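# Place the boxes upright and side by side on the shelf

## Task

Set every box on the shelf standing upright, the boxes placed near one another in a row and each turned roughly square to the shelf. Any box that a hand or arm squeezes or pushes harder than needed to carry it stops counting as placed.

## Robot and tools

Robot: two six-joint arms, left_arm and right_arm, each ending in a parallel two-finger gripper. In the scene frame the origin sits level with the table top, midway between the arms' nominal bases, with +z up and +x pointing out over the table. left_arm is on the +y side; image left and right do not match arm names. Calibrated bases: left_arm at (-0.019, +0.565, 0) m, right_arm at (+0.026, -0.620, 0) m, both with almost no yaw and +z up.

Frames: every hand position, orientation, velocity and offset for an arm is given in that arm's own base frame, not the scene frame. Fixed cameras and the table use the scene frame. Each gripper's fingers point along its +z axis and open and close along its x axis. end_effector_position is the midpoint between the pads; fingertips extend 17.5 mm past it. A block sticks out about 10 cm toward the gripper's -y side and rotates with it. Printed poses may be off by a few centimetres.

Row layout (shared by execute_actions and move): one flat list of 18 numbers covering both arms, each in [-1, 1]. Order: left dx, dy, dz, rx, ry, rz, left gripper position, force_limit, speed; then the same nine for the right arm. dx..rz are offsets, not poses: they count from that arm's Hand target as it stood when the action or move began, along its base axes. 1.0 equals 0.6 m for dx/dy/dz and 180 degrees for rx/ry/rz, the three rotation numbers forming one rotation vector turned about the Hand target's position. Sending all six pose numbers as 0 re-requests the current Hand target. The gripper numbers are absolute commands, not offsets: position +1 is fully open (50 mm), pads meet near -0.65, and -1 closes until stopped by an object. force_limit maps -1/0/+1 to about 20/102/185 N per pad (actual grip can run ~15 N higher). speed maps -1/0/+1 to 20/85/150 mm/s. To leave a gripper alone, repeat its last three numbers; a 0 is a real command.

execute_actions: actions is a list of actions; each action is up to 15 rows, one per 1/30 s step, the last row held to fill 15 steps. Every row in an action counts from the same start pose, so repeating an offset in a new action moves further. An empty list just returns state and images. cameras picks images (omitted/null/["all"] = all, [] = none).

move: target is one 18-number row or a list of up to 15 rows, all offsets from the same starting Hand targets. speed is path top speed in m/s (0.002 to 3.2, default 0.25; turning up to twice that in rad/s), one value or one per target. blend (m) rounds corners between listed targets. blocking=false returns after about 0.5 s while the move continues. Paths are straight, end together, last at least 0.5 s and are cut off at 10 s; they do not avoid obstacles or the other arm. Grippers lag and can overshoot, more when fast or near full reach. Avoid paths near an arm's own base. The result adds a move: line giving how it ended (done, off_target, moving, held, fault) and any limits (paced = pose clipped, held = steps withheld). Done means within 3 mm and 2 degrees; neither done nor off_target tells you about contact.

wait: seconds 0 to 10; arms hold their last command and any running move continues. stop: brakes a running move (fingers keep moving). zoom_image: camera cam_head_left or cam_head_right, region [x0, y0, x1, y1] in pixels, at most 504 by 504, from that camera's latest image. finished_scene: scene is the current scene's number; it cannot be undone, so only call it once the boxes stay correctly placed without the robot.

Results: per arm, end_effector_position (m), end_effector_quat_wxyz, velocities (omitted when Joint velocities read "within noise"), Hand target (the last commanded pose after clipping, from which the next offsets count), Tool commands, joint positions and torques (torques include arm weight and drift; positive means toward larger joint angle). object_status: 0 moving, 1 stopped while opening, 2 stopped while closing (a grip), 3 reached requested position or pads met (usually nothing held). Gap in mm is about (250 - position_measured) times 0.202. execute_actions results also list hand positions at some steps.

Motion notes: orientation commands are clipped to within 32 degrees of the measured one each step. A gripper often rests short of its Hand target; send any remaining gap as an explicit offset. An arm blocked by an object keeps pushing until commanded back. Joints are rate-limited and commands trail by about 0.15 s.

Gripping: send -1 and keep it; confirm object_status 2, with the object centred between the pads. New force_limit or speed only apply after a position change of at least 0.01; to grip more gently, open first. Use a low force_limit so boxes are not crushed.

Avoid: pressing a target even slightly beyond a firm contact (arms are stiff); net force of roughly 150 N or joint torque at its limit (pan/lift 287, elbow 130, wrists 48.7 N m) stops the arm for 10 s, and after such a stop release any gripped object holding the arm before moving. Avoid contact between the arms or closing a gripper on the other arm's fingers. Do not drop boxes, release them while moving, slam them or knock anything off the table. Long holds, stretched reach or pushing at unreachable poses heat motors; a MOTOR HOT line warns near 70 °C and 85 °C brakes the arm for 30 s or more. Loose objects may occasionally be nudged by outside pushes.

Each tool is called after ">>>" as a command line: name --argument value for each argument, lists and objects as JSON in quotes; but a table of rows of numbers goes row by row, as --pt "numbers of a row", without its own name.

## Session

>>> execute_actions --actions '[]'

Scene clock: 0.00 s.
left_arm: end_effector_position=(+1.3781, +0.2886, +0.2417) position_measured=3 object_status=3 end_effector_quat_wxyz=(-0.139, +0.674, +0.115, +0.717) | right_arm: end_effector_position=(+0.5472, +1.0589, +0.1361) position_measured=3 object_status=3 end_effector_quat_wxyz=(-0.379, +0.834, +0.369, +0.156)
Joint positions: left_arm=[3.153 -0.218 0.614 -3.608 -1.221 1.617] | right_arm=[3.959 -0.729 1.4 -2.916 -1.016 1.754]
Joint velocities: within noise
Joint torques (N m): no reading
Hand target: left_arm +1.3781, +0.2886, +0.2417; -0.139, +0.674, +0.115, +0.717 | right_arm +0.5472, +1.0589, +0.1360; -0.379, +0.834, +0.369, +0.156
Tool commands: left_gripper/position=+1.0 left_gripper/force_limit=+1.0 left_gripper/speed=+1.0 right_gripper/position=+1.0 right_gripper/force_limit=+1.0 right_gripper/speed=+1.0

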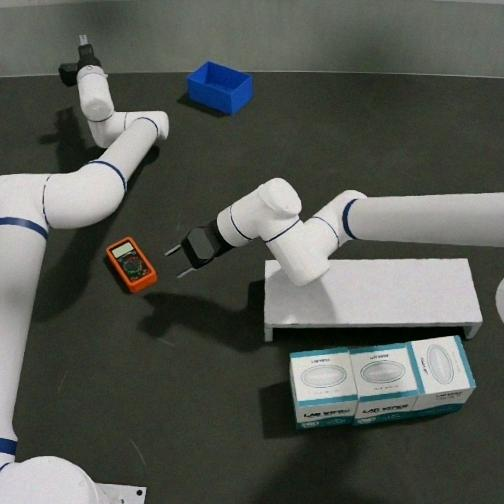

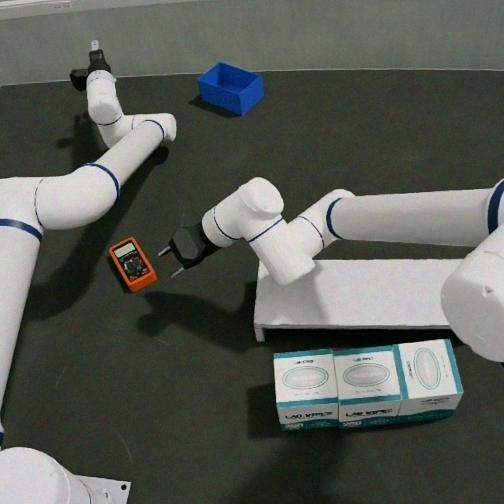

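>>> zoom_image --camera "cam_head_left" --region '[250, 240, 504, 450]'

>>> zoom_image --camera "cam_head_right" --region '[240, 240, 480, 450]'

Scaled by 1.984 from the camera's 504x504 image, which has a finer 720x720 frame.

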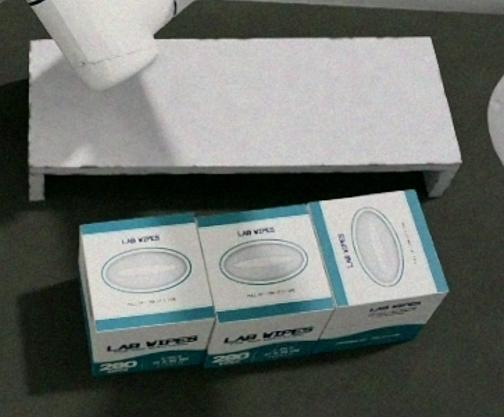

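Scaled by 2.100 from the camera's 504x504 image, which has a finer 720x720 frame.

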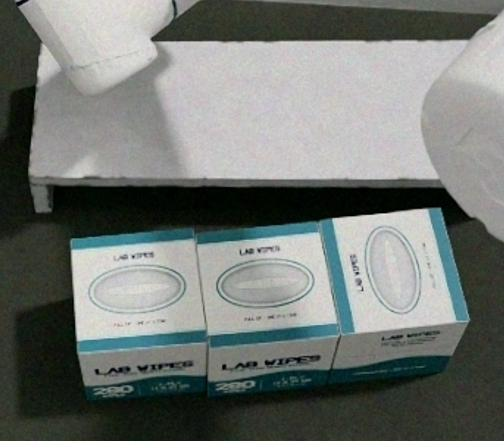

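>>> move --pt "-0.4 -0.1 0.25 0.14 -0.04 -0.13 1 1 1 0 -0.265 0.357 0 0 0 1 1 1" --pt "-0.88 -0.3 0.26 0.283 -0.081 -0.258 1 1 1 -0.117 -0.833 0.357 0.034 0.11 -0.052 1 1 1" --speed 0.4 --blend 0.05

Scene clock: 85.93 s.
left_arm: end_effector_position=(+0.8502, +0.1086, +0.3977) position_measured=3 object_status=3 end_effector_quat_wxyz=(-0.108, +0.451, -0.444, +0.767) | right_arm: end_effector_position=(+0.4770, +0.5592, +0.3502) position_measured=3 object_status=3 end_effector_quat_wxyz=(-0.467, +0.854, +0.221, +0.060)
Joint positions: left_arm=[3.287 -0.944 1.889 -4.366 -2.335 2.293] | right_arm=[3.419 -1.58 2.192 -2.404 -0.607 1.457]
Joint velocities: within noise
Joint torques (N m): left_arm=[19.24 -72.89 -17.25 -4.05 -1.14 2.92] | right_arm=[-11.3 -49.08 -31.7 -1.4 4.72 -2.68]
Hand target: left_arm +0.8501, +0.1086, +0.3977; -0.108, +0.451, -0.444, +0.767 | right_arm +0.4770, +0.5591, +0.3502; -0.467, +0.854, +0.221, +0.060
Off the commanded pose: left_arm 0.000 m, 0 deg | right_arm 0.000 m, 0 deg.
move: done

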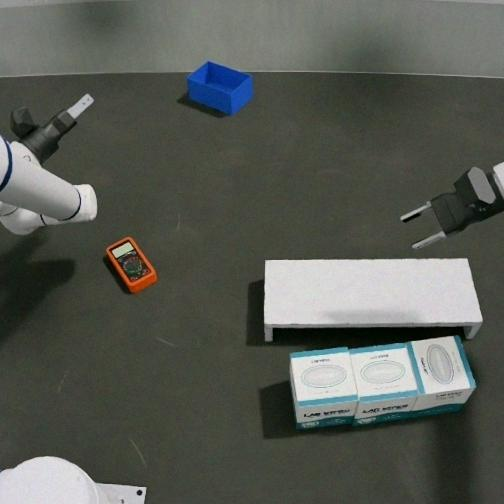

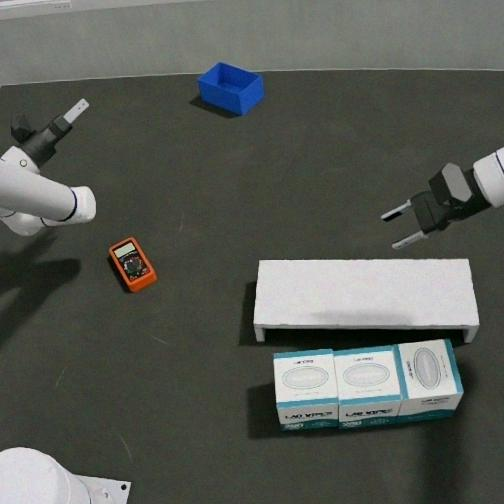

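>>> move --target '[-0.667,-0.483,-0.08,0.284,-0.0815,-0.257,1,1,1,-0.256,-0.482,-0.167,0.034,0.111,-0.0527,1,1,1]' --speed 0.35

Scene clock: 89.30 s.
left_arm: end_effector_position=(+0.8403, +0.1016, +0.3965) position_measured=3 object_status=3 end_effector_quat_wxyz=(-0.107, +0.442, -0.457, +0.764) | right_arm: end_effector_position=(+0.4555, +0.5187, +0.3362) position_measured=3 object_status=3 end_effector_quat_wxyz=(-0.478, +0.854, +0.199, +0.046)
Joint positions: left_arm=[3.287 -0.952 1.903 -4.368 -2.359 2.314] | right_arm=[3.351 -1.645 2.268 -2.313 -0.574 1.387]
Joint velocities: within noise
Joint torques (N m): left_arm=[16.66 -50.33 -29.09 2.7 3.86 -1.86] | right_arm=[-12.76 -38.72 -31.14 -1.1 4.52 -3.44]
Hand target: left_arm +0.8403, +0.1016, +0.3965; -0.107, +0.442, -0.457, +0.764 (not the last commanded pose) | right_arm +0.4555, +0.5186, +0.3362; -0.478, +0.854, +0.199, +0.046 (not the last commanded pose)
Off the commanded pose: left_arm 0.484 m, 69 deg | right_arm 0.295 m, 20 deg.
move: held (left_arm; a check stopped the path), off_target (right_arm; braked when a check withheld steps of left_arm); limits=held
pose unreachable (left arm): on one or more control steps of this call, first in action 0 (counted from 0), this arm could not follow its commanded pose, so it was not sent that pose on those steps. It may still have moved: this result reports where it is.
cause: moving toward the commanded pose would bring two parts of the arm too close to each other (its gripper and another part of the arm, with joints 4 (wrist 1) to 6 (wrist 3) between them).

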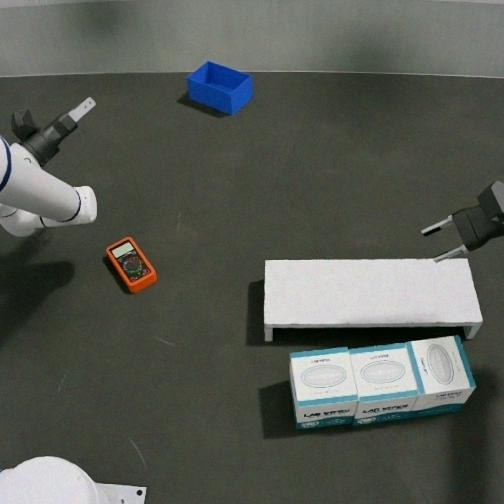

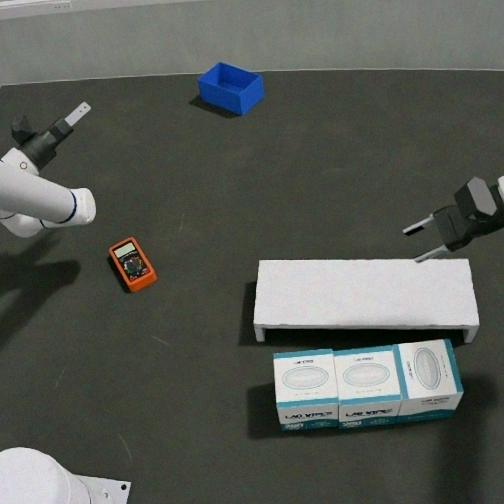

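>>> move --target '[-0.483,-0.833,0.02,0,0,0,1,1,1,-0.22,-0.414,-0.144,0.0298,0.0967,-0.0458,1,1,1]' --speed 0.35

Scene clock: 105.23 s.
left_arm: end_effector_position=(+0.5505, -0.3982, +0.4085) position_measured=3 object_status=3 end_effector_quat_wxyz=(-0.107, +0.442, -0.457, +0.764) | right_arm: end_effector_position=(+0.3235, +0.2703, +0.2498) position_measured=3 object_status=3 end_effector_quat_wxyz=(-0.537, +0.840, +0.061, -0.040)
Joint positions: left_arm=[2.087 -1.249 2.473 -4.574 -1.186 2.591] | right_arm=[2.681 -1.984 2.532 -1.227 -0.73 0.545]
Joint velocities: within noise
Joint torques (N m): left_arm=[-11.01 -26.41 -19.54 -5.29 3.48 2.28] | right_arm=[-12.33 -10.05 -29.99 0.51 -2.07 -3.51]
Hand target: left_arm +0.5505, -0.3982, +0.4085; -0.107, +0.442, -0.457, +0.764 | right_arm +0.3235, +0.2702, +0.2498; -0.537, +0.840, +0.061, -0.040
Off the commanded pose: left_arm 0.000 m, 0 deg | right_arm 0.000 m, 0 deg.
move: done

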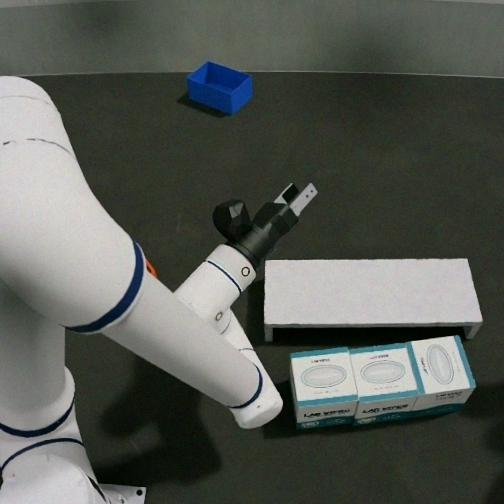

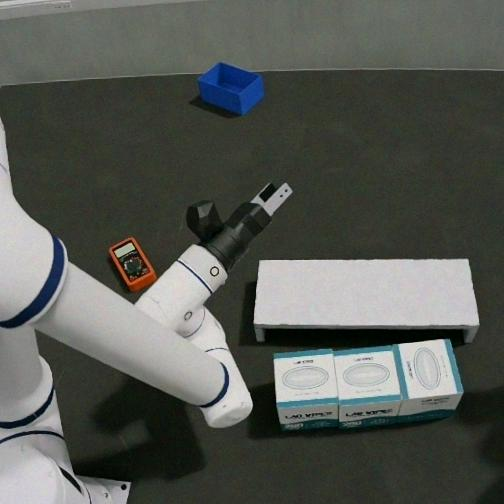

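>>> move --target '[-0.4175,0.214,-0.08,0.276,-0.08,-0.251,1,1,1,0,0,0,0,0,0,1,1,1]' --speed 0.3

Scene clock: 113.00 s.
left_arm: end_effector_position=(+0.3000, -0.2698, +0.3605) position_measured=3 object_status=3 end_effector_quat_wxyz=(+0.039, -0.061, +0.840, -0.537) | right_arm: end_effector_position=(+0.3235, +0.2702, +0.2498) position_measured=3 object_status=3 end_effector_quat_wxyz=(-0.537, +0.840, +0.061, -0.040)
Joint positions: left_arm=[2.333 -2.118 2.762 -3.269 -2.122 3.431] | right_arm=[2.68 -1.984 2.532 -1.227 -0.73 0.545]
Joint velocities: within noise
Joint torques (N m): left_arm=[-5.67 -9.42 -40.1 -0.42 2.68 2.67] | right_arm=[-9.61 -9.84 -42.28 0.73 -1.78 -3.15]
Hand target: left_arm +0.3000, -0.2698, +0.3605; +0.039, -0.061, +0.841, -0.537 | right_arm +0.3235, +0.2702, +0.2498; -0.537, +0.840, +0.061, -0.040
Off the commanded pose: left_arm 0.000 m, 0 deg | right_arm 0.000 m, 0 deg.
move: done

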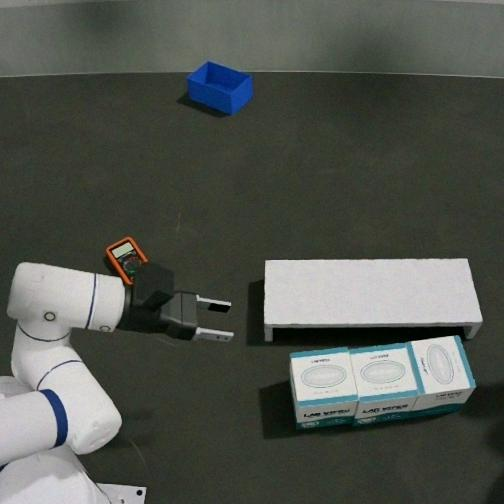

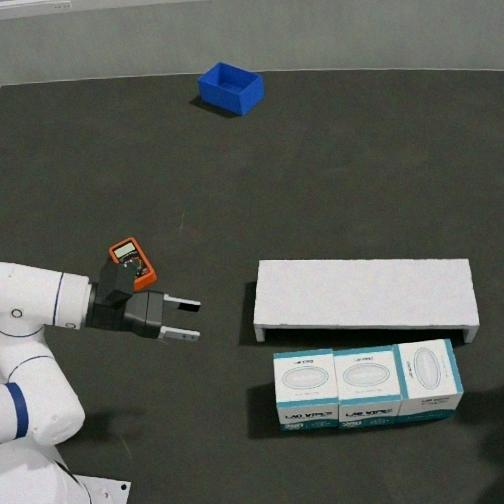

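>>> move --target '[-0.03,-0.052,-0.434,0,0,0,1,1,1,0,0.0853,-0.25,0,0,0,1,1,1]' --speed 0.2

>>> zoom_image --camera "cam_head_left" --region '[200, 300, 504, 504]'

>>> zoom_image --camera "cam_head_right" --region '[140, 300, 504, 504]'

Scene clock: 116.33 s.
left_arm: end_effector_position=(+0.2941, -0.2758, +0.2957) position_measured=3 object_status=3 end_effector_quat_wxyz=(+0.039, -0.061, +0.845, -0.530) | right_arm: end_effector_position=(+0.3234, +0.2912, +0.1881) position_measured=3 object_status=3 end_effector_quat_wxyz=(-0.537, +0.840, +0.061, -0.040)
Joint positions: left_arm=[2.284 -1.931 2.849 -3.54 -2.077 3.412] | right_arm=[2.741 -1.871 2.615 -1.47 -0.684 0.605]
Joint velocities: within noise
Joint torques (N m): left_arm=[19.89 -14.45 -33.37 -0.94 -2.07 2.19] | right_arm=[8.24 1.62 -25.74 -3.82 3.78 3.88]
Hand target: left_arm +0.2941, -0.2757, +0.2957; +0.039, -0.061, +0.845, -0.530 (not the last commanded pose) | right_arm +0.3235, +0.2913, +0.1881; -0.537, +0.840, +0.061, -0.040 (not the last commanded pose)
Off the commanded pose: left_arm 0.198 m, 1 deg | right_arm 0.093 m, 0 deg.
move: held (left_arm; a check stopped the path), off_target (right_arm; braked when a check withheld steps of left_arm); limits=held
pose unreachable (left arm): on one or more control steps of this call, first in action 0 (counted from 0), this arm could not follow its commanded pose, so it was not sent that pose on those steps. It may still have moved: this result reports where it is.
cause: moving toward the commanded pose would bring two parts of the arm too close to each other (joints 3 (elbow) and 4 (wrist 1) lie between them).

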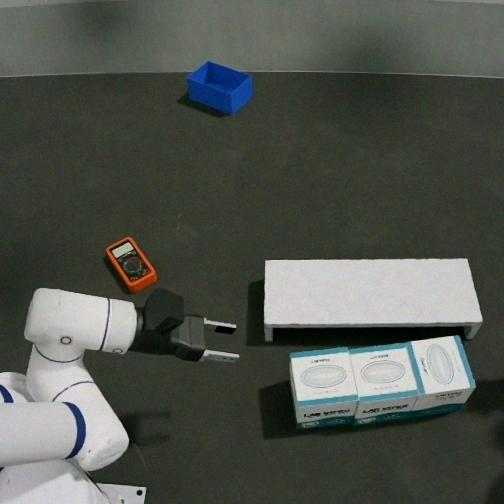

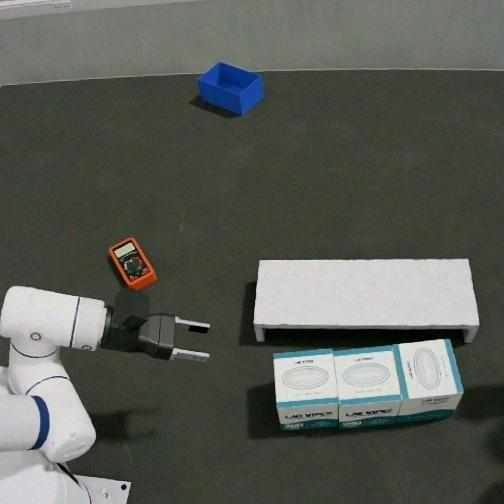

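Scaled by 1.658 from the camera's 504x504 image, which has a finer 720x720 frame.

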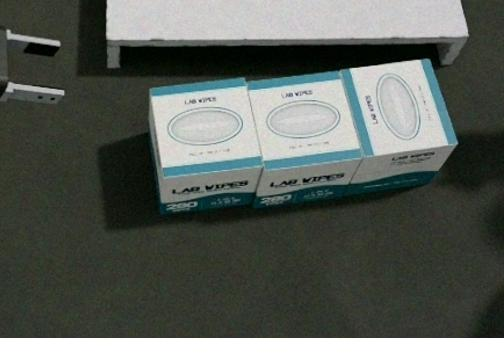

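Scaled by 1.385 from the camera's 504x504 image, which has a finer 720x720 frame.

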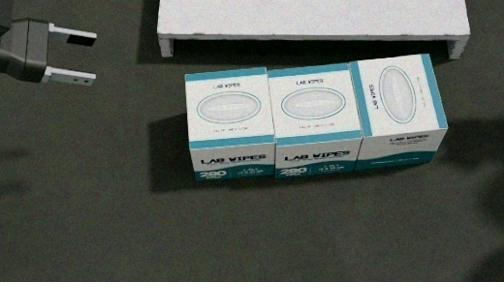

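>>> move --pt "-0.02 -0.042 0 0.154 0.0227 0 1 1 1 0 0.05 0.03 -0.154 -0.0227 0 1 1 1" --pt "-0.02 -0.042 -0.24 0.154 0.0227 0 1 1 1 0 0.05 -0.08 -0.154 -0.0227 0 1 1 1" --speed 0.25

Scene clock: 131.93 s.
left_arm: end_effector_position=(+0.2820, -0.3009, +0.1517) position_measured=3 object_status=3 end_effector_quat_wxyz=(+0.022, -0.069, +0.948, -0.310) | right_arm: end_effector_position=(+0.3234, +0.3213, +0.1401) position_measured=3 object_status=3 end_effector_quat_wxyz=(-0.318, +0.945, +0.068, -0.024)
Joint positions: left_arm=[2.001 -1.887 2.848 -3.144 -1.738 3.373] | right_arm=[3.073 -1.887 2.652 -2.175 -0.939 1.305]
Joint velocities: within noise
Joint torques (N m): left_arm=[16.49 3.38 -19.77 -8.98 -1.73 2.52] | right_arm=[10.81 4.08 -27.37 -4.82 4.13 4.69]
Hand target: left_arm +0.2821, -0.3009, +0.1517; +0.022, -0.069, +0.948, -0.310 | right_arm +0.3235, +0.3213, +0.1401; -0.318, +0.945, +0.068, -0.024
Off the commanded pose: left_arm 0.000 m, 0 deg | right_arm 0.000 m, 0 deg.
move: done

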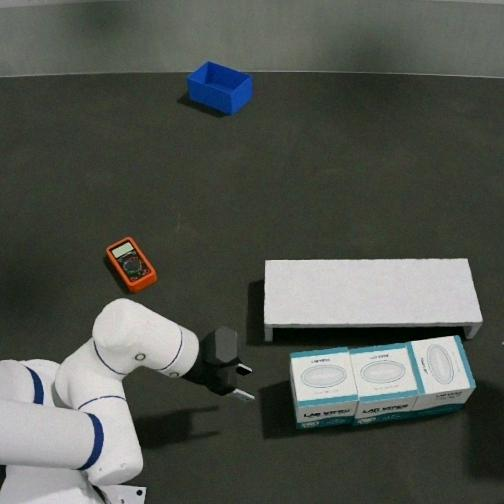

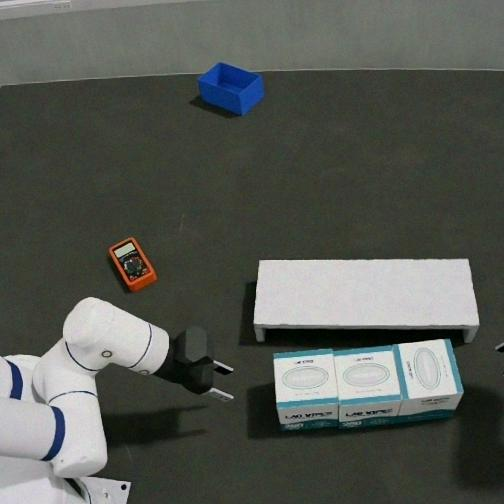

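>>> zoom_image --camera "cam_head_left" --region '[180, 320, 330, 440]'

>>> zoom_image --camera "cam_head_right" --region '[180, 320, 330, 440]'

>>> zoom_image --camera "cam_head_right" --region '[384, 300, 504, 440]'

Scaled by 3.360 from the camera's 504x504 image, which has a finer 720x720 frame.

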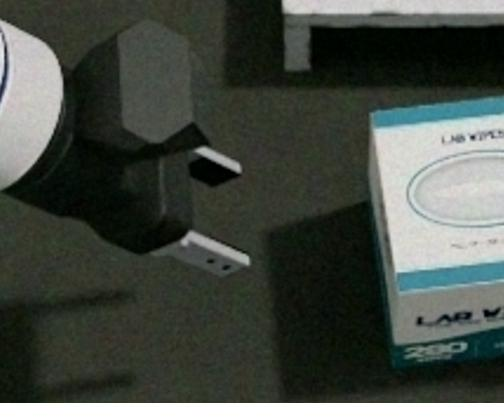

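Scaled by 3.360 from the camera's 504x504 image, which has a finer 720x720 frame.

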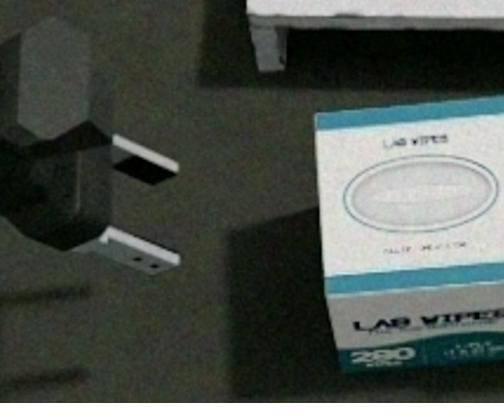

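Scaled by 3.600 from the camera's 504x504 image, which has a finer 720x720 frame.

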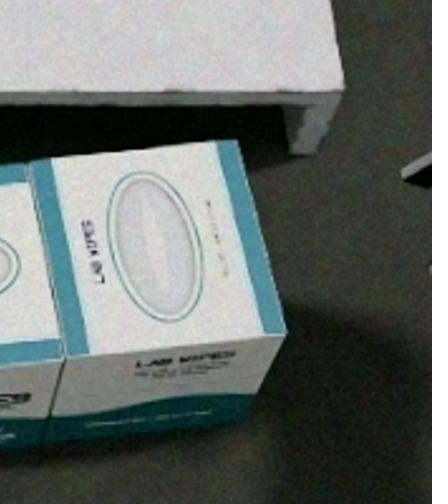

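>>> move --target '[0.0122,-0.0825,-0.123,0,0,0,1,1,1,-0.0122,0.0825,-0.103,0,0,0,1,1,1]' --speed 0.15

>>> zoom_image --camera "cam_head_left" --region '[200, 320, 504, 440]'

>>> zoom_image --camera "cam_head_right" --region '[200, 320, 504, 440]'

Scene clock: 144.60 s.
left_arm: end_effector_position=(+0.2894, -0.3505, +0.0779) position_measured=3 object_status=3 end_effector_quat_wxyz=(+0.022, -0.069, +0.948, -0.310) | right_arm: end_effector_position=(+0.3161, +0.3707, +0.0783) position_measured=3 object_status=3 end_effector_quat_wxyz=(-0.318, +0.945, +0.068, -0.024)
Joint positions: left_arm=[1.95 -1.415 2.845 -3.62 -1.709 3.331] | right_arm=[3.216 -1.636 2.699 -2.579 -0.924 1.483]
Joint velocities: within noise
Joint torques (N m): left_arm=[-6.75 -9.91 -13.18 -9.46 3.12 -1.93] | right_arm=[10.4 -9.17 -17.64 -3.76 -1.42 4.08]
Hand target: left_arm +0.2894, -0.3504, +0.0779; +0.022, -0.069, +0.948, -0.310 | right_arm +0.3161, +0.3708, +0.0783; -0.318, +0.945, +0.068, -0.024
Off the commanded pose: left_arm 0.000 m, 0 deg | right_arm 0.000 m, 0 deg.
move: done

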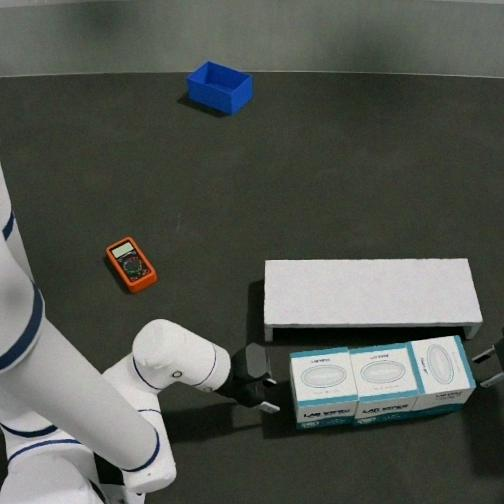

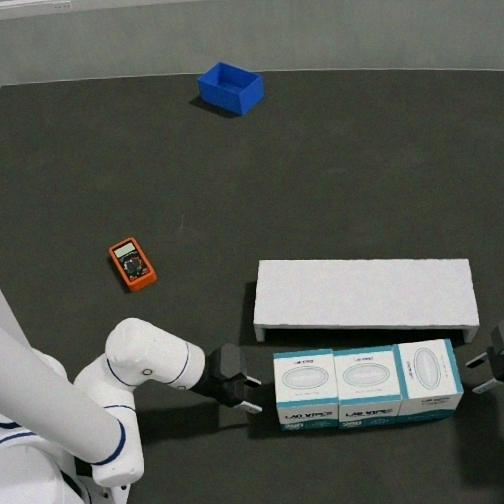

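Scaled by 1.658 from the camera's 504x504 image, which has a finer 720x720 frame.

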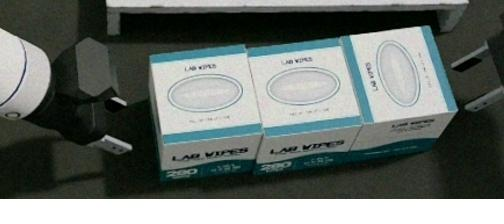

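Scaled by 1.658 from the camera's 504x504 image, which has a finer 720x720 frame.

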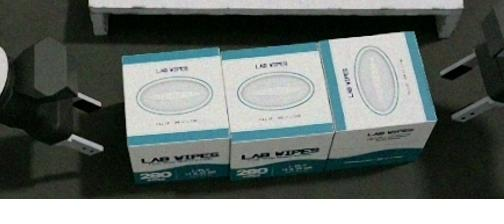

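>>> zoom_image --camera "cam_head_left" --region '[424, 320, 504, 420]'

>>> zoom_image --camera "cam_head_right" --region '[424, 320, 504, 420]'

>>> zoom_image --camera "cam_head_left" --region '[230, 340, 330, 440]'

Scaled by 5.040 from the camera's 504x504 image, which has a finer 720x720 frame.

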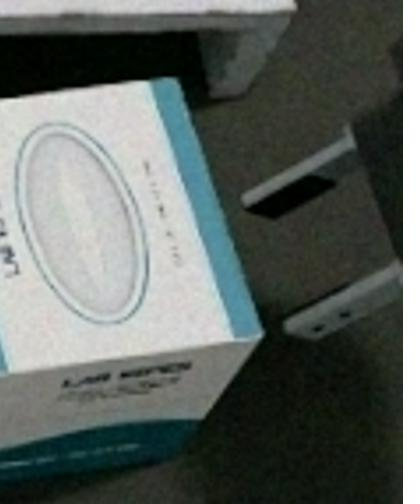

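Scaled by 5.040 from the camera's 504x504 image, which has a finer 720x720 frame.

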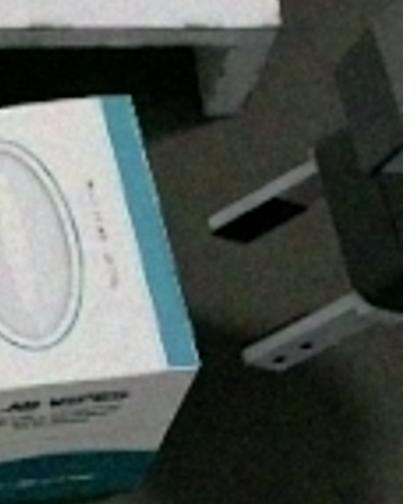

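Scaled by 5.040 from the camera's 504x504 image, which has a finer 720x720 frame.

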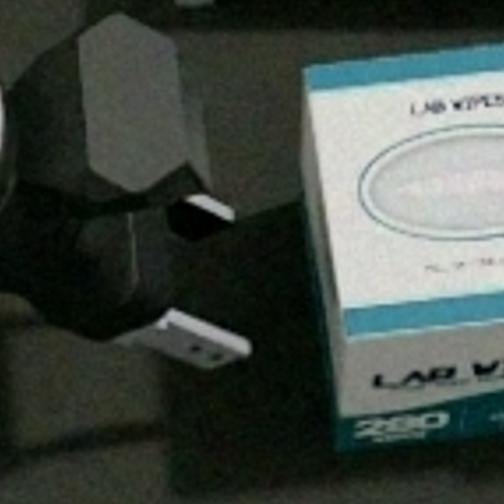

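>>> move --target '[0.0123,-0.033,0,0,0,0,1,1,1,-0.0024,0.0165,0,0,0,0,1,1,1]' --speed 0.05

>>> zoom_image --camera "cam_head_left" --region '[424, 320, 504, 420]'

>>> zoom_image --camera "cam_head_left" --region '[230, 340, 330, 440]'

Scene clock: 155.00 s.
left_arm: end_effector_position=(+0.2967, -0.3701, +0.0779) position_measured=3 object_status=3 end_effector_quat_wxyz=(+0.022, -0.069, +0.948, -0.310) | right_arm: end_effector_position=(+0.3147, +0.3806, +0.0783) position_measured=3 object_status=3 end_effector_quat_wxyz=(-0.318, +0.945, +0.068, -0.024)
Joint positions: left_arm=[1.948 -1.398 2.809 -3.602 -1.708 3.33] | right_arm=[3.244 -1.62 2.694 -2.611 -0.923 1.518]
Joint velocities: within noise
Joint torques (N m): left_arm=[-8.28 -15.4 -18.24 -1.43 3.15 -1.94] | right_arm=[8.34 -8.73 -31.22 -5.39 4.15 4.87]
Hand target: left_arm +0.2968, -0.3702, +0.0779; +0.022, -0.069, +0.948, -0.310 | right_arm +0.3147, +0.3807, +0.0783; -0.318, +0.945, +0.068, -0.024
Off the commanded pose: left_arm 0.000 m, 0 deg | right_arm 0.000 m, 0 deg.
move: done

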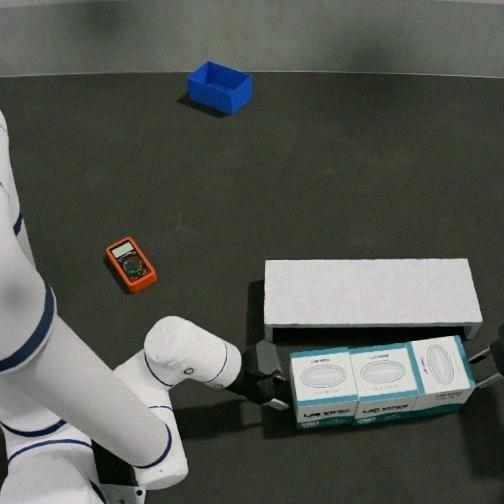

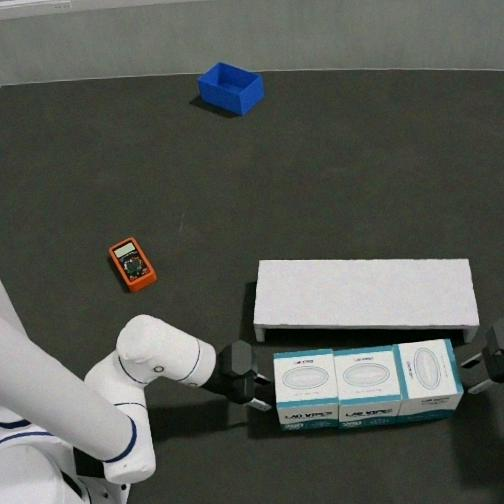

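Scaled by 5.040 from the camera's 504x504 image, which has a finer 720x720 frame.

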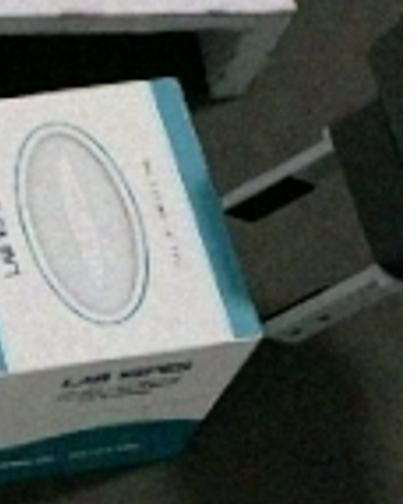

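Scaled by 5.040 from the camera's 504x504 image, which has a finer 720x720 frame.

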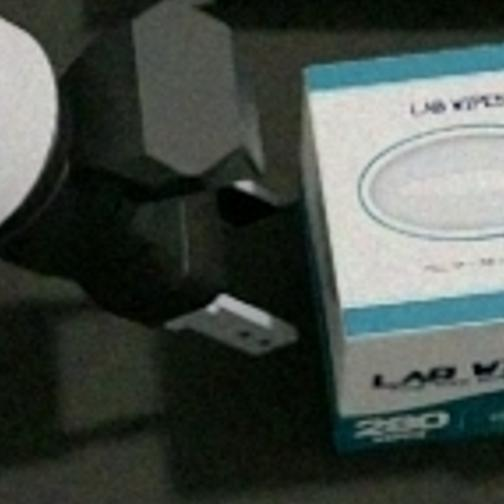

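>>> move --target '[0.0015,-0.0100,0,0,0,0,1,1,1,-0.0024,0.0165,0,0,0,0,1,1,1]' --speed 0.03

>>> zoom_image --camera "cam_head_right" --region '[424, 320, 504, 420]'

>>> zoom_image --camera "cam_head_left" --region '[424, 320, 504, 420]'

>>> zoom_image --camera "cam_head_left" --region '[260, 350, 320, 430]'

Scene clock: 159.93 s.
left_arm: end_effector_position=(+0.2977, -0.3762, +0.0779) position_measured=3 object_status=3 end_effector_quat_wxyz=(+0.022, -0.069, +0.948, -0.310) | right_arm: end_effector_position=(+0.3133, +0.3905, +0.0783) position_measured=3 object_status=3 end_effector_quat_wxyz=(-0.318, +0.945, +0.068, -0.024)
Joint positions: left_arm=[1.944 -1.394 2.8 -3.597 -1.705 3.326] | right_arm=[3.272 -1.604 2.689 -2.642 -0.922 1.552]
Joint velocities: within noise
Joint torques (N m): left_arm=[-9.45 -12.82 -15.63 -1.97 3.06 -1.96] | right_arm=[9.9 -9.04 -30.68 -5.1 3.59 4.58]
Hand target: left_arm +0.2977, -0.3762, +0.0779; +0.022, -0.069, +0.948, -0.310 | right_arm +0.3133, +0.3906, +0.0783; -0.318, +0.945, +0.068, -0.024
Off the commanded pose: left_arm 0.000 m, 0 deg | right_arm 0.000 m, 0 deg.
move: done

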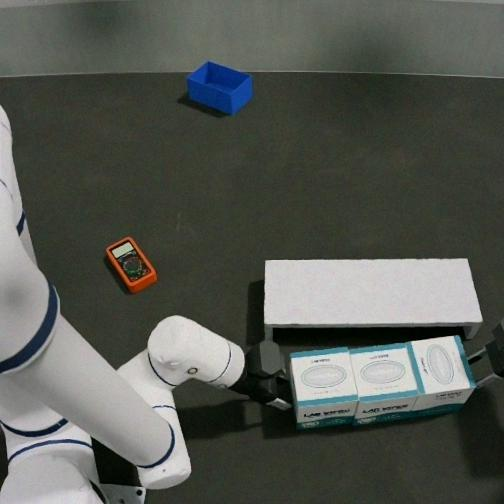

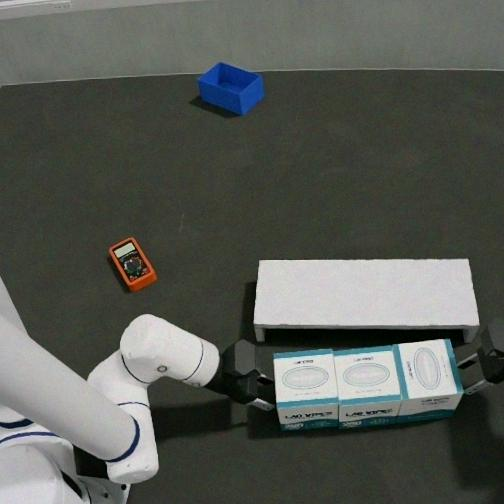

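Scaled by 5.040 from the camera's 504x504 image, which has a finer 720x720 frame.

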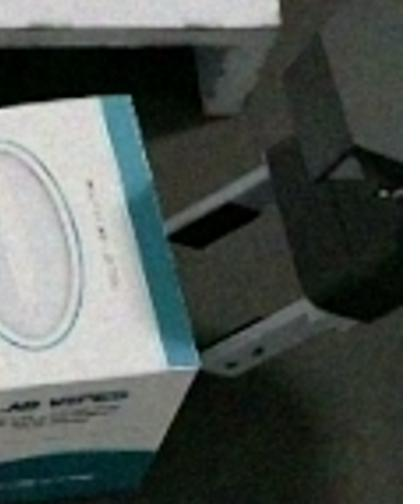

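Scaled by 5.040 from the camera's 504x504 image, which has a finer 720x720 frame.

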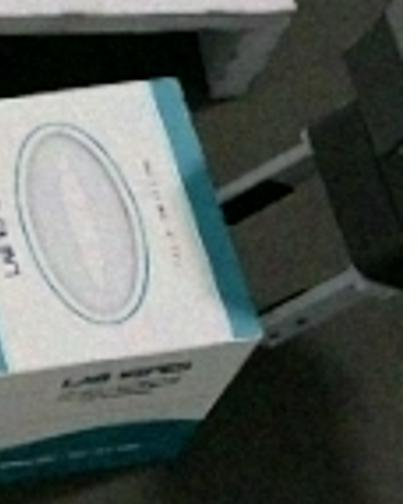

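Scaled by 6.300 from the camera's 504x504 image, which has a finer 720x720 frame.

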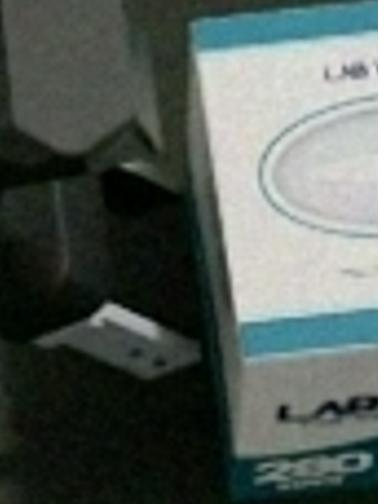

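>>> move --target '[0,0,0,0,0,0,1,1,1,-0.0005,0.0033,0,0,0,0,1,1,1]' --speed 0.02 --cameras '[]'

>>> move --target '[0,0,0,0,0,0,1,1,1,-0.0005,0.0033,0,0,0,0,1,1,1]' --speed 0.02 --cameras '[]'

>>> move --target '[0,0,0,0,0,0,1,1,1,-0.0005,0.0033,0,0,0,0,1,1,1]' --speed 0.02

>>> zoom_image --camera "cam_head_left" --region '[424, 320, 504, 420]'

Scene clock: 164.30 s.
left_arm: end_effector_position=(+0.2977, -0.3763, +0.0779) position_measured=3 object_status=3 end_effector_quat_wxyz=(+0.022, -0.069, +0.948, -0.310) | right_arm: end_effector_position=(+0.3130, +0.3925, +0.0783) position_measured=3 object_status=3 end_effector_quat_wxyz=(-0.318, +0.945, +0.068, -0.024)
Joint positions: left_arm=[1.944 -1.394 2.8 -3.597 -1.705 3.326] | right_arm=[3.277 -1.601 2.688 -2.649 -0.922 1.559]
Joint velocities: within noise
Joint torques (N m): left_arm=[-6.38 -11.42 -12.85 -4.03 3.13 -1.67] | right_arm=[10.35 -13.19 -30.55 -4.83 1.84 4.35]
Hand target: left_arm +0.2977, -0.3762, +0.0779; +0.022, -0.069, +0.948, -0.310 | right_arm +0.3130, +0.3925, +0.0783; -0.318, +0.945, +0.068, -0.024
Off the commanded pose: left_arm 0.000 m, 0 deg | right_arm 0.000 m, 0 deg.
move: done
No camera images: "cameras" was empty.

Scene clock: 165.00 s.
left_arm: end_effector_position=(+0.2977, -0.3763, +0.0779) position_measured=3 object_status=3 end_effector_quat_wxyz=(+0.022, -0.069, +0.948, -0.310) | right_arm: end_effector_position=(+0.3127, +0.3945, +0.0783) position_measured=3 object_status=3 end_effector_quat_wxyz=(-0.318, +0.945, +0.068, -0.024)
Joint positions: left_arm=[1.944 -1.394 2.8 -3.597 -1.705 3.326] | right_arm=[3.283 -1.598 2.687 -2.655 -0.922 1.566]
Joint velocities: within noise
Joint torques (N m): left_arm=[-6.53 -9.68 -11.77 -4.78 3.23 -1.86] | right_arm=[10.5 -6.18 -29.53 -4.69 4.09 4.73]
Hand target: left_arm +0.2977, -0.3762, +0.0779; +0.022, -0.069, +0.948, -0.310 | right_arm +0.3127, +0.3945, +0.0783; -0.318, +0.945, +0.068, -0.024
Off the commanded pose: left_arm 0.000 m, 0 deg | right_arm 0.000 m, 0 deg.
move: done
No camera images: "cameras" was empty.

Scene clock: 165.70 s.
left_arm: end_effector_position=(+0.2977, -0.3763, +0.0779) position_measured=3 object_status=3 end_effector_quat_wxyz=(+0.022, -0.069, +0.948, -0.310) | right_arm: end_effector_position=(+0.3124, +0.3964, +0.0783) position_measured=3 object_status=3 end_effector_quat_wxyz=(-0.318, +0.945, +0.068, -0.024)
Joint positions: left_arm=[1.944 -1.394 2.8 -3.597 -1.705 3.326] | right_arm=[3.288 -1.594 2.685 -2.661 -0.922 1.573]
Joint velocities: within noise
Joint torques (N m): left_arm=[-6.57 -12.64 -11.8 -4.67 3.07 -1.81] | right_arm=[8.86 -7.85 -31.03 -4.79 4.18 4.92]
Hand target: left_arm +0.2977, -0.3762, +0.0779; +0.022, -0.069, +0.948, -0.310 | right_arm +0.3124, +0.3965, +0.0783; -0.318, +0.945, +0.068, -0.024
Off the commanded pose: left_arm 0.000 m, 0 deg | right_arm 0.000 m, 0 deg.
move: done

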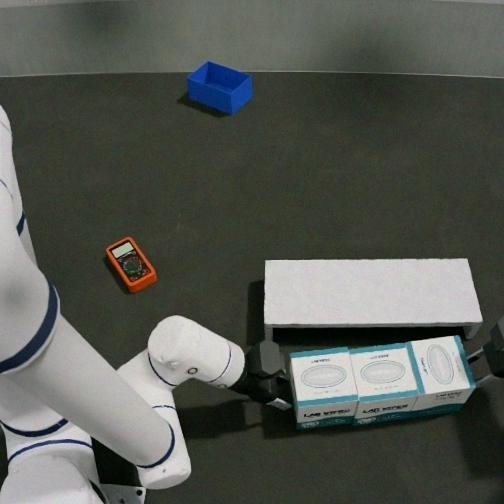

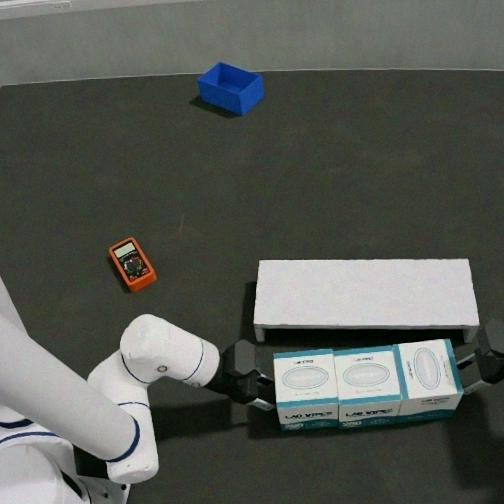

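Scaled by 5.040 from the camera's 504x504 image, which has a finer 720x720 frame.

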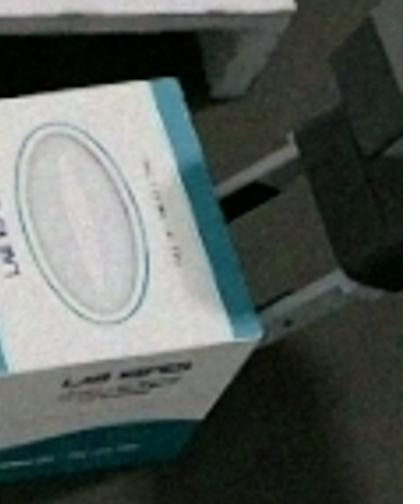

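>>> move --target '[0,0,0,0,0,0,1,1,1,-0.0005,0.0033,0,0,0,0,1,1,1]' --speed 0.02 --cameras '[]'

>>> move --target '[0,0,0,0,0,0,1,1,1,-0.0005,0.0033,0,0,0,0,1,1,1]' --speed 0.02 --cameras '["cam_head_left"]'

>>> zoom_image --camera "cam_head_left" --region '[424, 320, 504, 420]'

>>> move --target '[0,0,0,0,0,0,1,1,1,-0.0005,0.0033,0,0,0,0,1,1,1]' --speed 0.02 --cameras '["cam_head_left"]'

>>> zoom_image --camera "cam_head_left" --region '[424, 320, 504, 420]'

Scene clock: 170.20 s.
left_arm: end_effector_position=(+0.2977, -0.3763, +0.0779) position_measured=3 object_status=3 end_effector_quat_wxyz=(+0.022, -0.069, +0.948, -0.310) | right_arm: end_effector_position=(+0.3121, +0.3984, +0.0783) position_measured=3 object_status=3 end_effector_quat_wxyz=(-0.318, +0.945, +0.068, -0.024)
Joint positions: left_arm=[1.944 -1.394 2.8 -3.597 -1.705 3.326] | right_arm=[3.293 -1.591 2.684 -2.667 -0.922 1.58]
Joint velocities: within noise
Joint torques (N m): left_arm=[-10.33 -17.14 -7.73 -6.44 2.48 -2.2] | right_arm=[13.94 -13.54 -29.76 -5.33 1.57 4.61]
Hand target: left_arm +0.2977, -0.3762, +0.0779; +0.022, -0.069, +0.948, -0.310 | right_arm +0.3121, +0.3985, +0.0783; -0.318, +0.945, +0.068, -0.024
Off the commanded pose: left_arm 0.000 m, 0 deg | right_arm 0.000 m, 0 deg.
move: done
No camera images: "cameras" was empty.

Scene clock: 170.90 s.
left_arm: end_effector_position=(+0.2977, -0.3763, +0.0779) position_measured=3 object_status=3 end_effector_quat_wxyz=(+0.022, -0.069, +0.948, -0.310) | right_arm: end_effector_position=(+0.3118, +0.4004, +0.0783) position_measured=3 object_status=3 end_effector_quat_wxyz=(-0.318, +0.945, +0.068, -0.024)
Joint positions: left_arm=[1.944 -1.394 2.8 -3.597 -1.705 3.326] | right_arm=[3.299 -1.588 2.683 -2.673 -0.922 1.587]
Joint velocities: within noise
Joint torques (N m): left_arm=[-6 -17.62 -6.24 -6.82 3.36 -2.05] | right_arm=[8.77 -12.95 -29.92 -5.18 -0.51 3.99]
Hand target: left_arm +0.2977, -0.3762, +0.0779; +0.022, -0.069, +0.948, -0.310 | right_arm +0.3118, +0.4005, +0.0783; -0.318, +0.945, +0.068, -0.024
Off the commanded pose: left_arm 0.000 m, 0 deg | right_arm 0.000 m, 0 deg.
move: done
Images, in order (width x height): cam_head_left 504x504.

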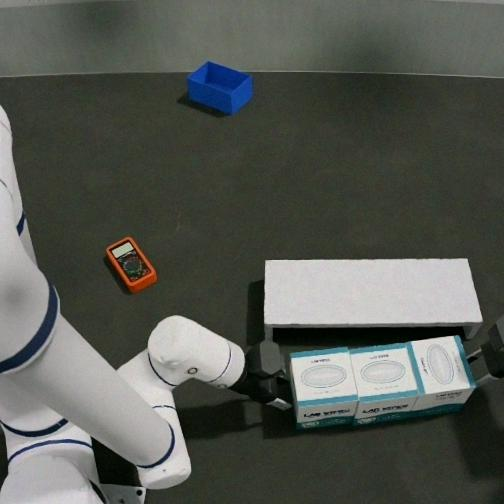

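Scaled by 5.040 from the camera's 504x504 image, which has a finer 720x720 frame.

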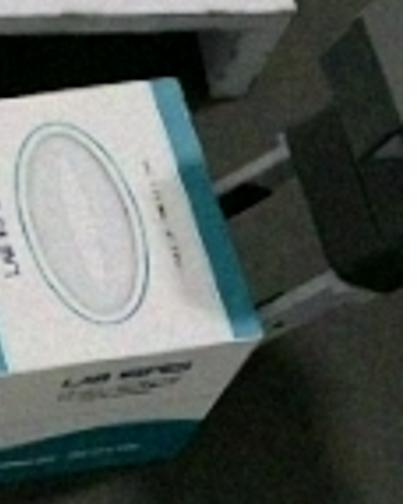

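Scene clock: 171.60 s.
left_arm: end_effector_position=(+0.2977, -0.3762, +0.0779) position_measured=3 object_status=3 end_effector_quat_wxyz=(+0.022, -0.069, +0.948, -0.310) | right_arm: end_effector_position=(+0.3115, +0.4024, +0.0783) position_measured=3 object_status=3 end_effector_quat_wxyz=(-0.318, +0.945, +0.068, -0.024) end_effector_velocity=(-0.001, +0.000, +0.000) end_effector_angular_velocity=(-0.001, +0.003, -0.002)
Joint positions: left_arm=[1.944 -1.394 2.8 -3.597 -1.705 3.326] | right_arm=[3.304 -1.585 2.682 -2.679 -0.922 1.593]
Joint velocities: left_arm=[within noise] | right_arm=[0.002 0 0 0 -0.001 0.005]
Joint torques (N m): left_arm=[-8.32 -16.08 -6.19 -6.58 3.41 -1.73] | right_arm=[10.13 -12.34 -29.62 -4.93 -1.35 3.75]
Hand target: left_arm +0.2977, -0.3762, +0.0779; +0.022, -0.069, +0.948, -0.310 | right_arm +0.3115, +0.4024, +0.0783; -0.318, +0.945, +0.068, -0.024
Off the commanded pose: left_arm 0.000 m, 0 deg | right_arm 0.000 m, 0 deg.
move: done
Images, in order (width x height): cam_head_left 504x504.

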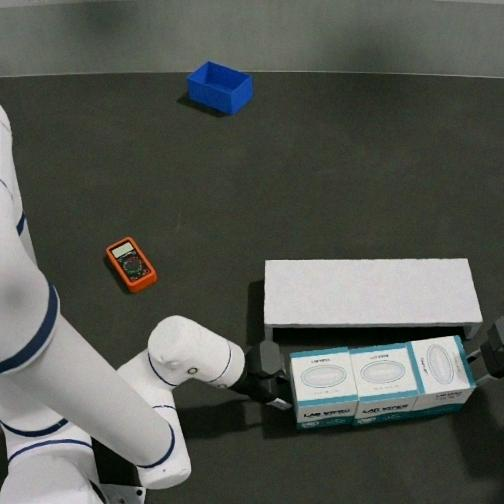

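Scaled by 5.040 from the camera's 504x504 image, which has a finer 720x720 frame.

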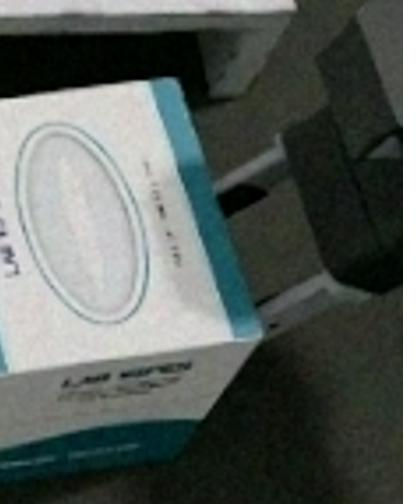

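>>> move --target '[0,0,0,0,0,0,1,1,1,-0.0005,0.0033,0,0,0,0,1,1,1]' --speed 0.02 --cameras '["cam_head_left"]'

>>> zoom_image --camera "cam_head_left" --region '[424, 320, 504, 420]'

>>> move --target '[0,0,0,0,0,0,1,1,1,-0.0005,0.0033,0,0,0,0,1,1,1]' --speed 0.02 --cameras '["cam_head_left"]'

>>> zoom_image --camera "cam_head_left" --region '[424, 320, 504, 420]'

Scene clock: 174.90 s.
left_arm: end_effector_position=(+0.2977, -0.3762, +0.0779) position_measured=3 object_status=3 end_effector_quat_wxyz=(+0.022, -0.069, +0.948, -0.310) | right_arm: end_effector_position=(+0.3112, +0.4044, +0.0783) position_measured=3 object_status=3 end_effector_quat_wxyz=(-0.318, +0.945, +0.068, -0.024)
Joint positions: left_arm=[1.944 -1.394 2.8 -3.597 -1.705 3.326] | right_arm=[3.31 -1.581 2.68 -2.686 -0.922 1.6]
Joint velocities: within noise
Joint torques (N m): left_arm=[-5.75 -16.43 -6.39 -8.56 3.26 -1.89] | right_arm=[10.16 -9.56 -29.34 -5.52 -1.46 5.11]
Hand target: left_arm +0.2977, -0.3762, +0.0779; +0.022, -0.069, +0.948, -0.310 | right_arm +0.3112, +0.4044, +0.0783; -0.318, +0.945, +0.068, -0.024
Off the commanded pose: left_arm 0.000 m, 0 deg | right_arm 0.000 m, 0 deg.
move: done
Images, in order (width x height): cam_head_left 504x504.

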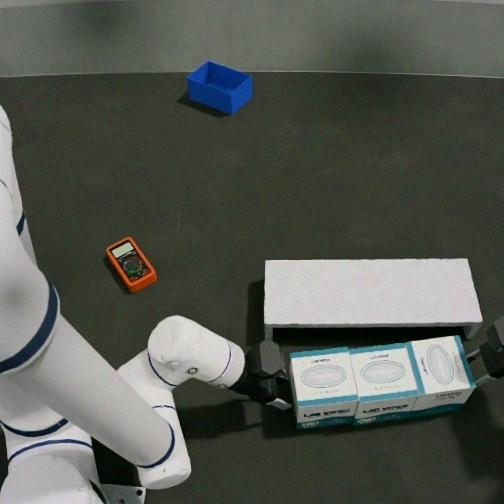

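Scaled by 5.040 from the camera's 504x504 image, which has a finer 720x720 frame.

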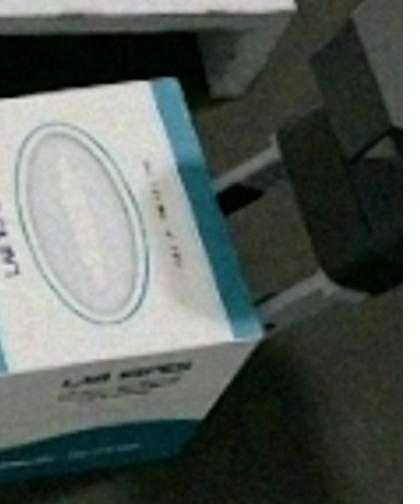

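Scene clock: 175.60 s.
left_arm: end_effector_position=(+0.2977, -0.3762, +0.0779) position_measured=3 object_status=3 end_effector_quat_wxyz=(+0.022, -0.069, +0.948, -0.310) | right_arm: end_effector_position=(+0.3109, +0.4063, +0.0783) position_measured=3 object_status=3 end_effector_quat_wxyz=(-0.318, +0.945, +0.068, -0.024)
Joint positions: left_arm=[1.944 -1.394 2.8 -3.597 -1.705 3.326] | right_arm=[3.315 -1.578 2.679 -2.692 -0.922 1.607]
Joint velocities: within noise
Joint torques (N m): left_arm=[-8.61 -15.73 -5.26 -8.66 3.02 -1.66] | right_arm=[10.27 -9.42 -29.44 -6.27 -1.37 4.35]
Hand target: left_arm +0.2977, -0.3762, +0.0779; +0.022, -0.069, +0.948, -0.310 | right_arm +0.3109, +0.4064, +0.0783; -0.318, +0.945, +0.068, -0.024
Off the commanded pose: left_arm 0.000 m, 0 deg | right_arm 0.000 m, 0 deg.
move: done
Images, in order (width x height): cam_head_left 504x504.

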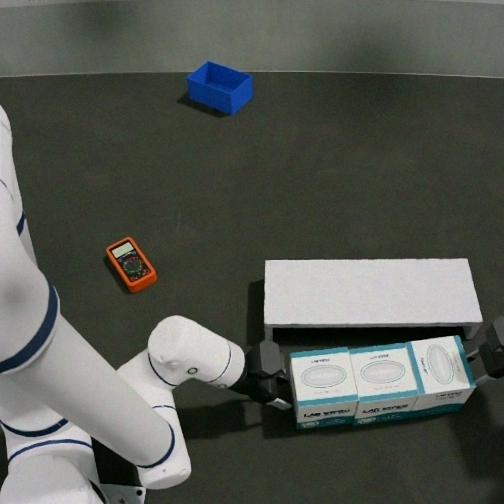

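Scaled by 5.040 from the camera's 504x504 image, which has a finer 720x720 frame.

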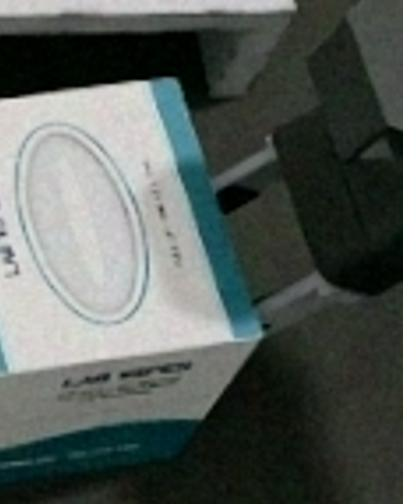

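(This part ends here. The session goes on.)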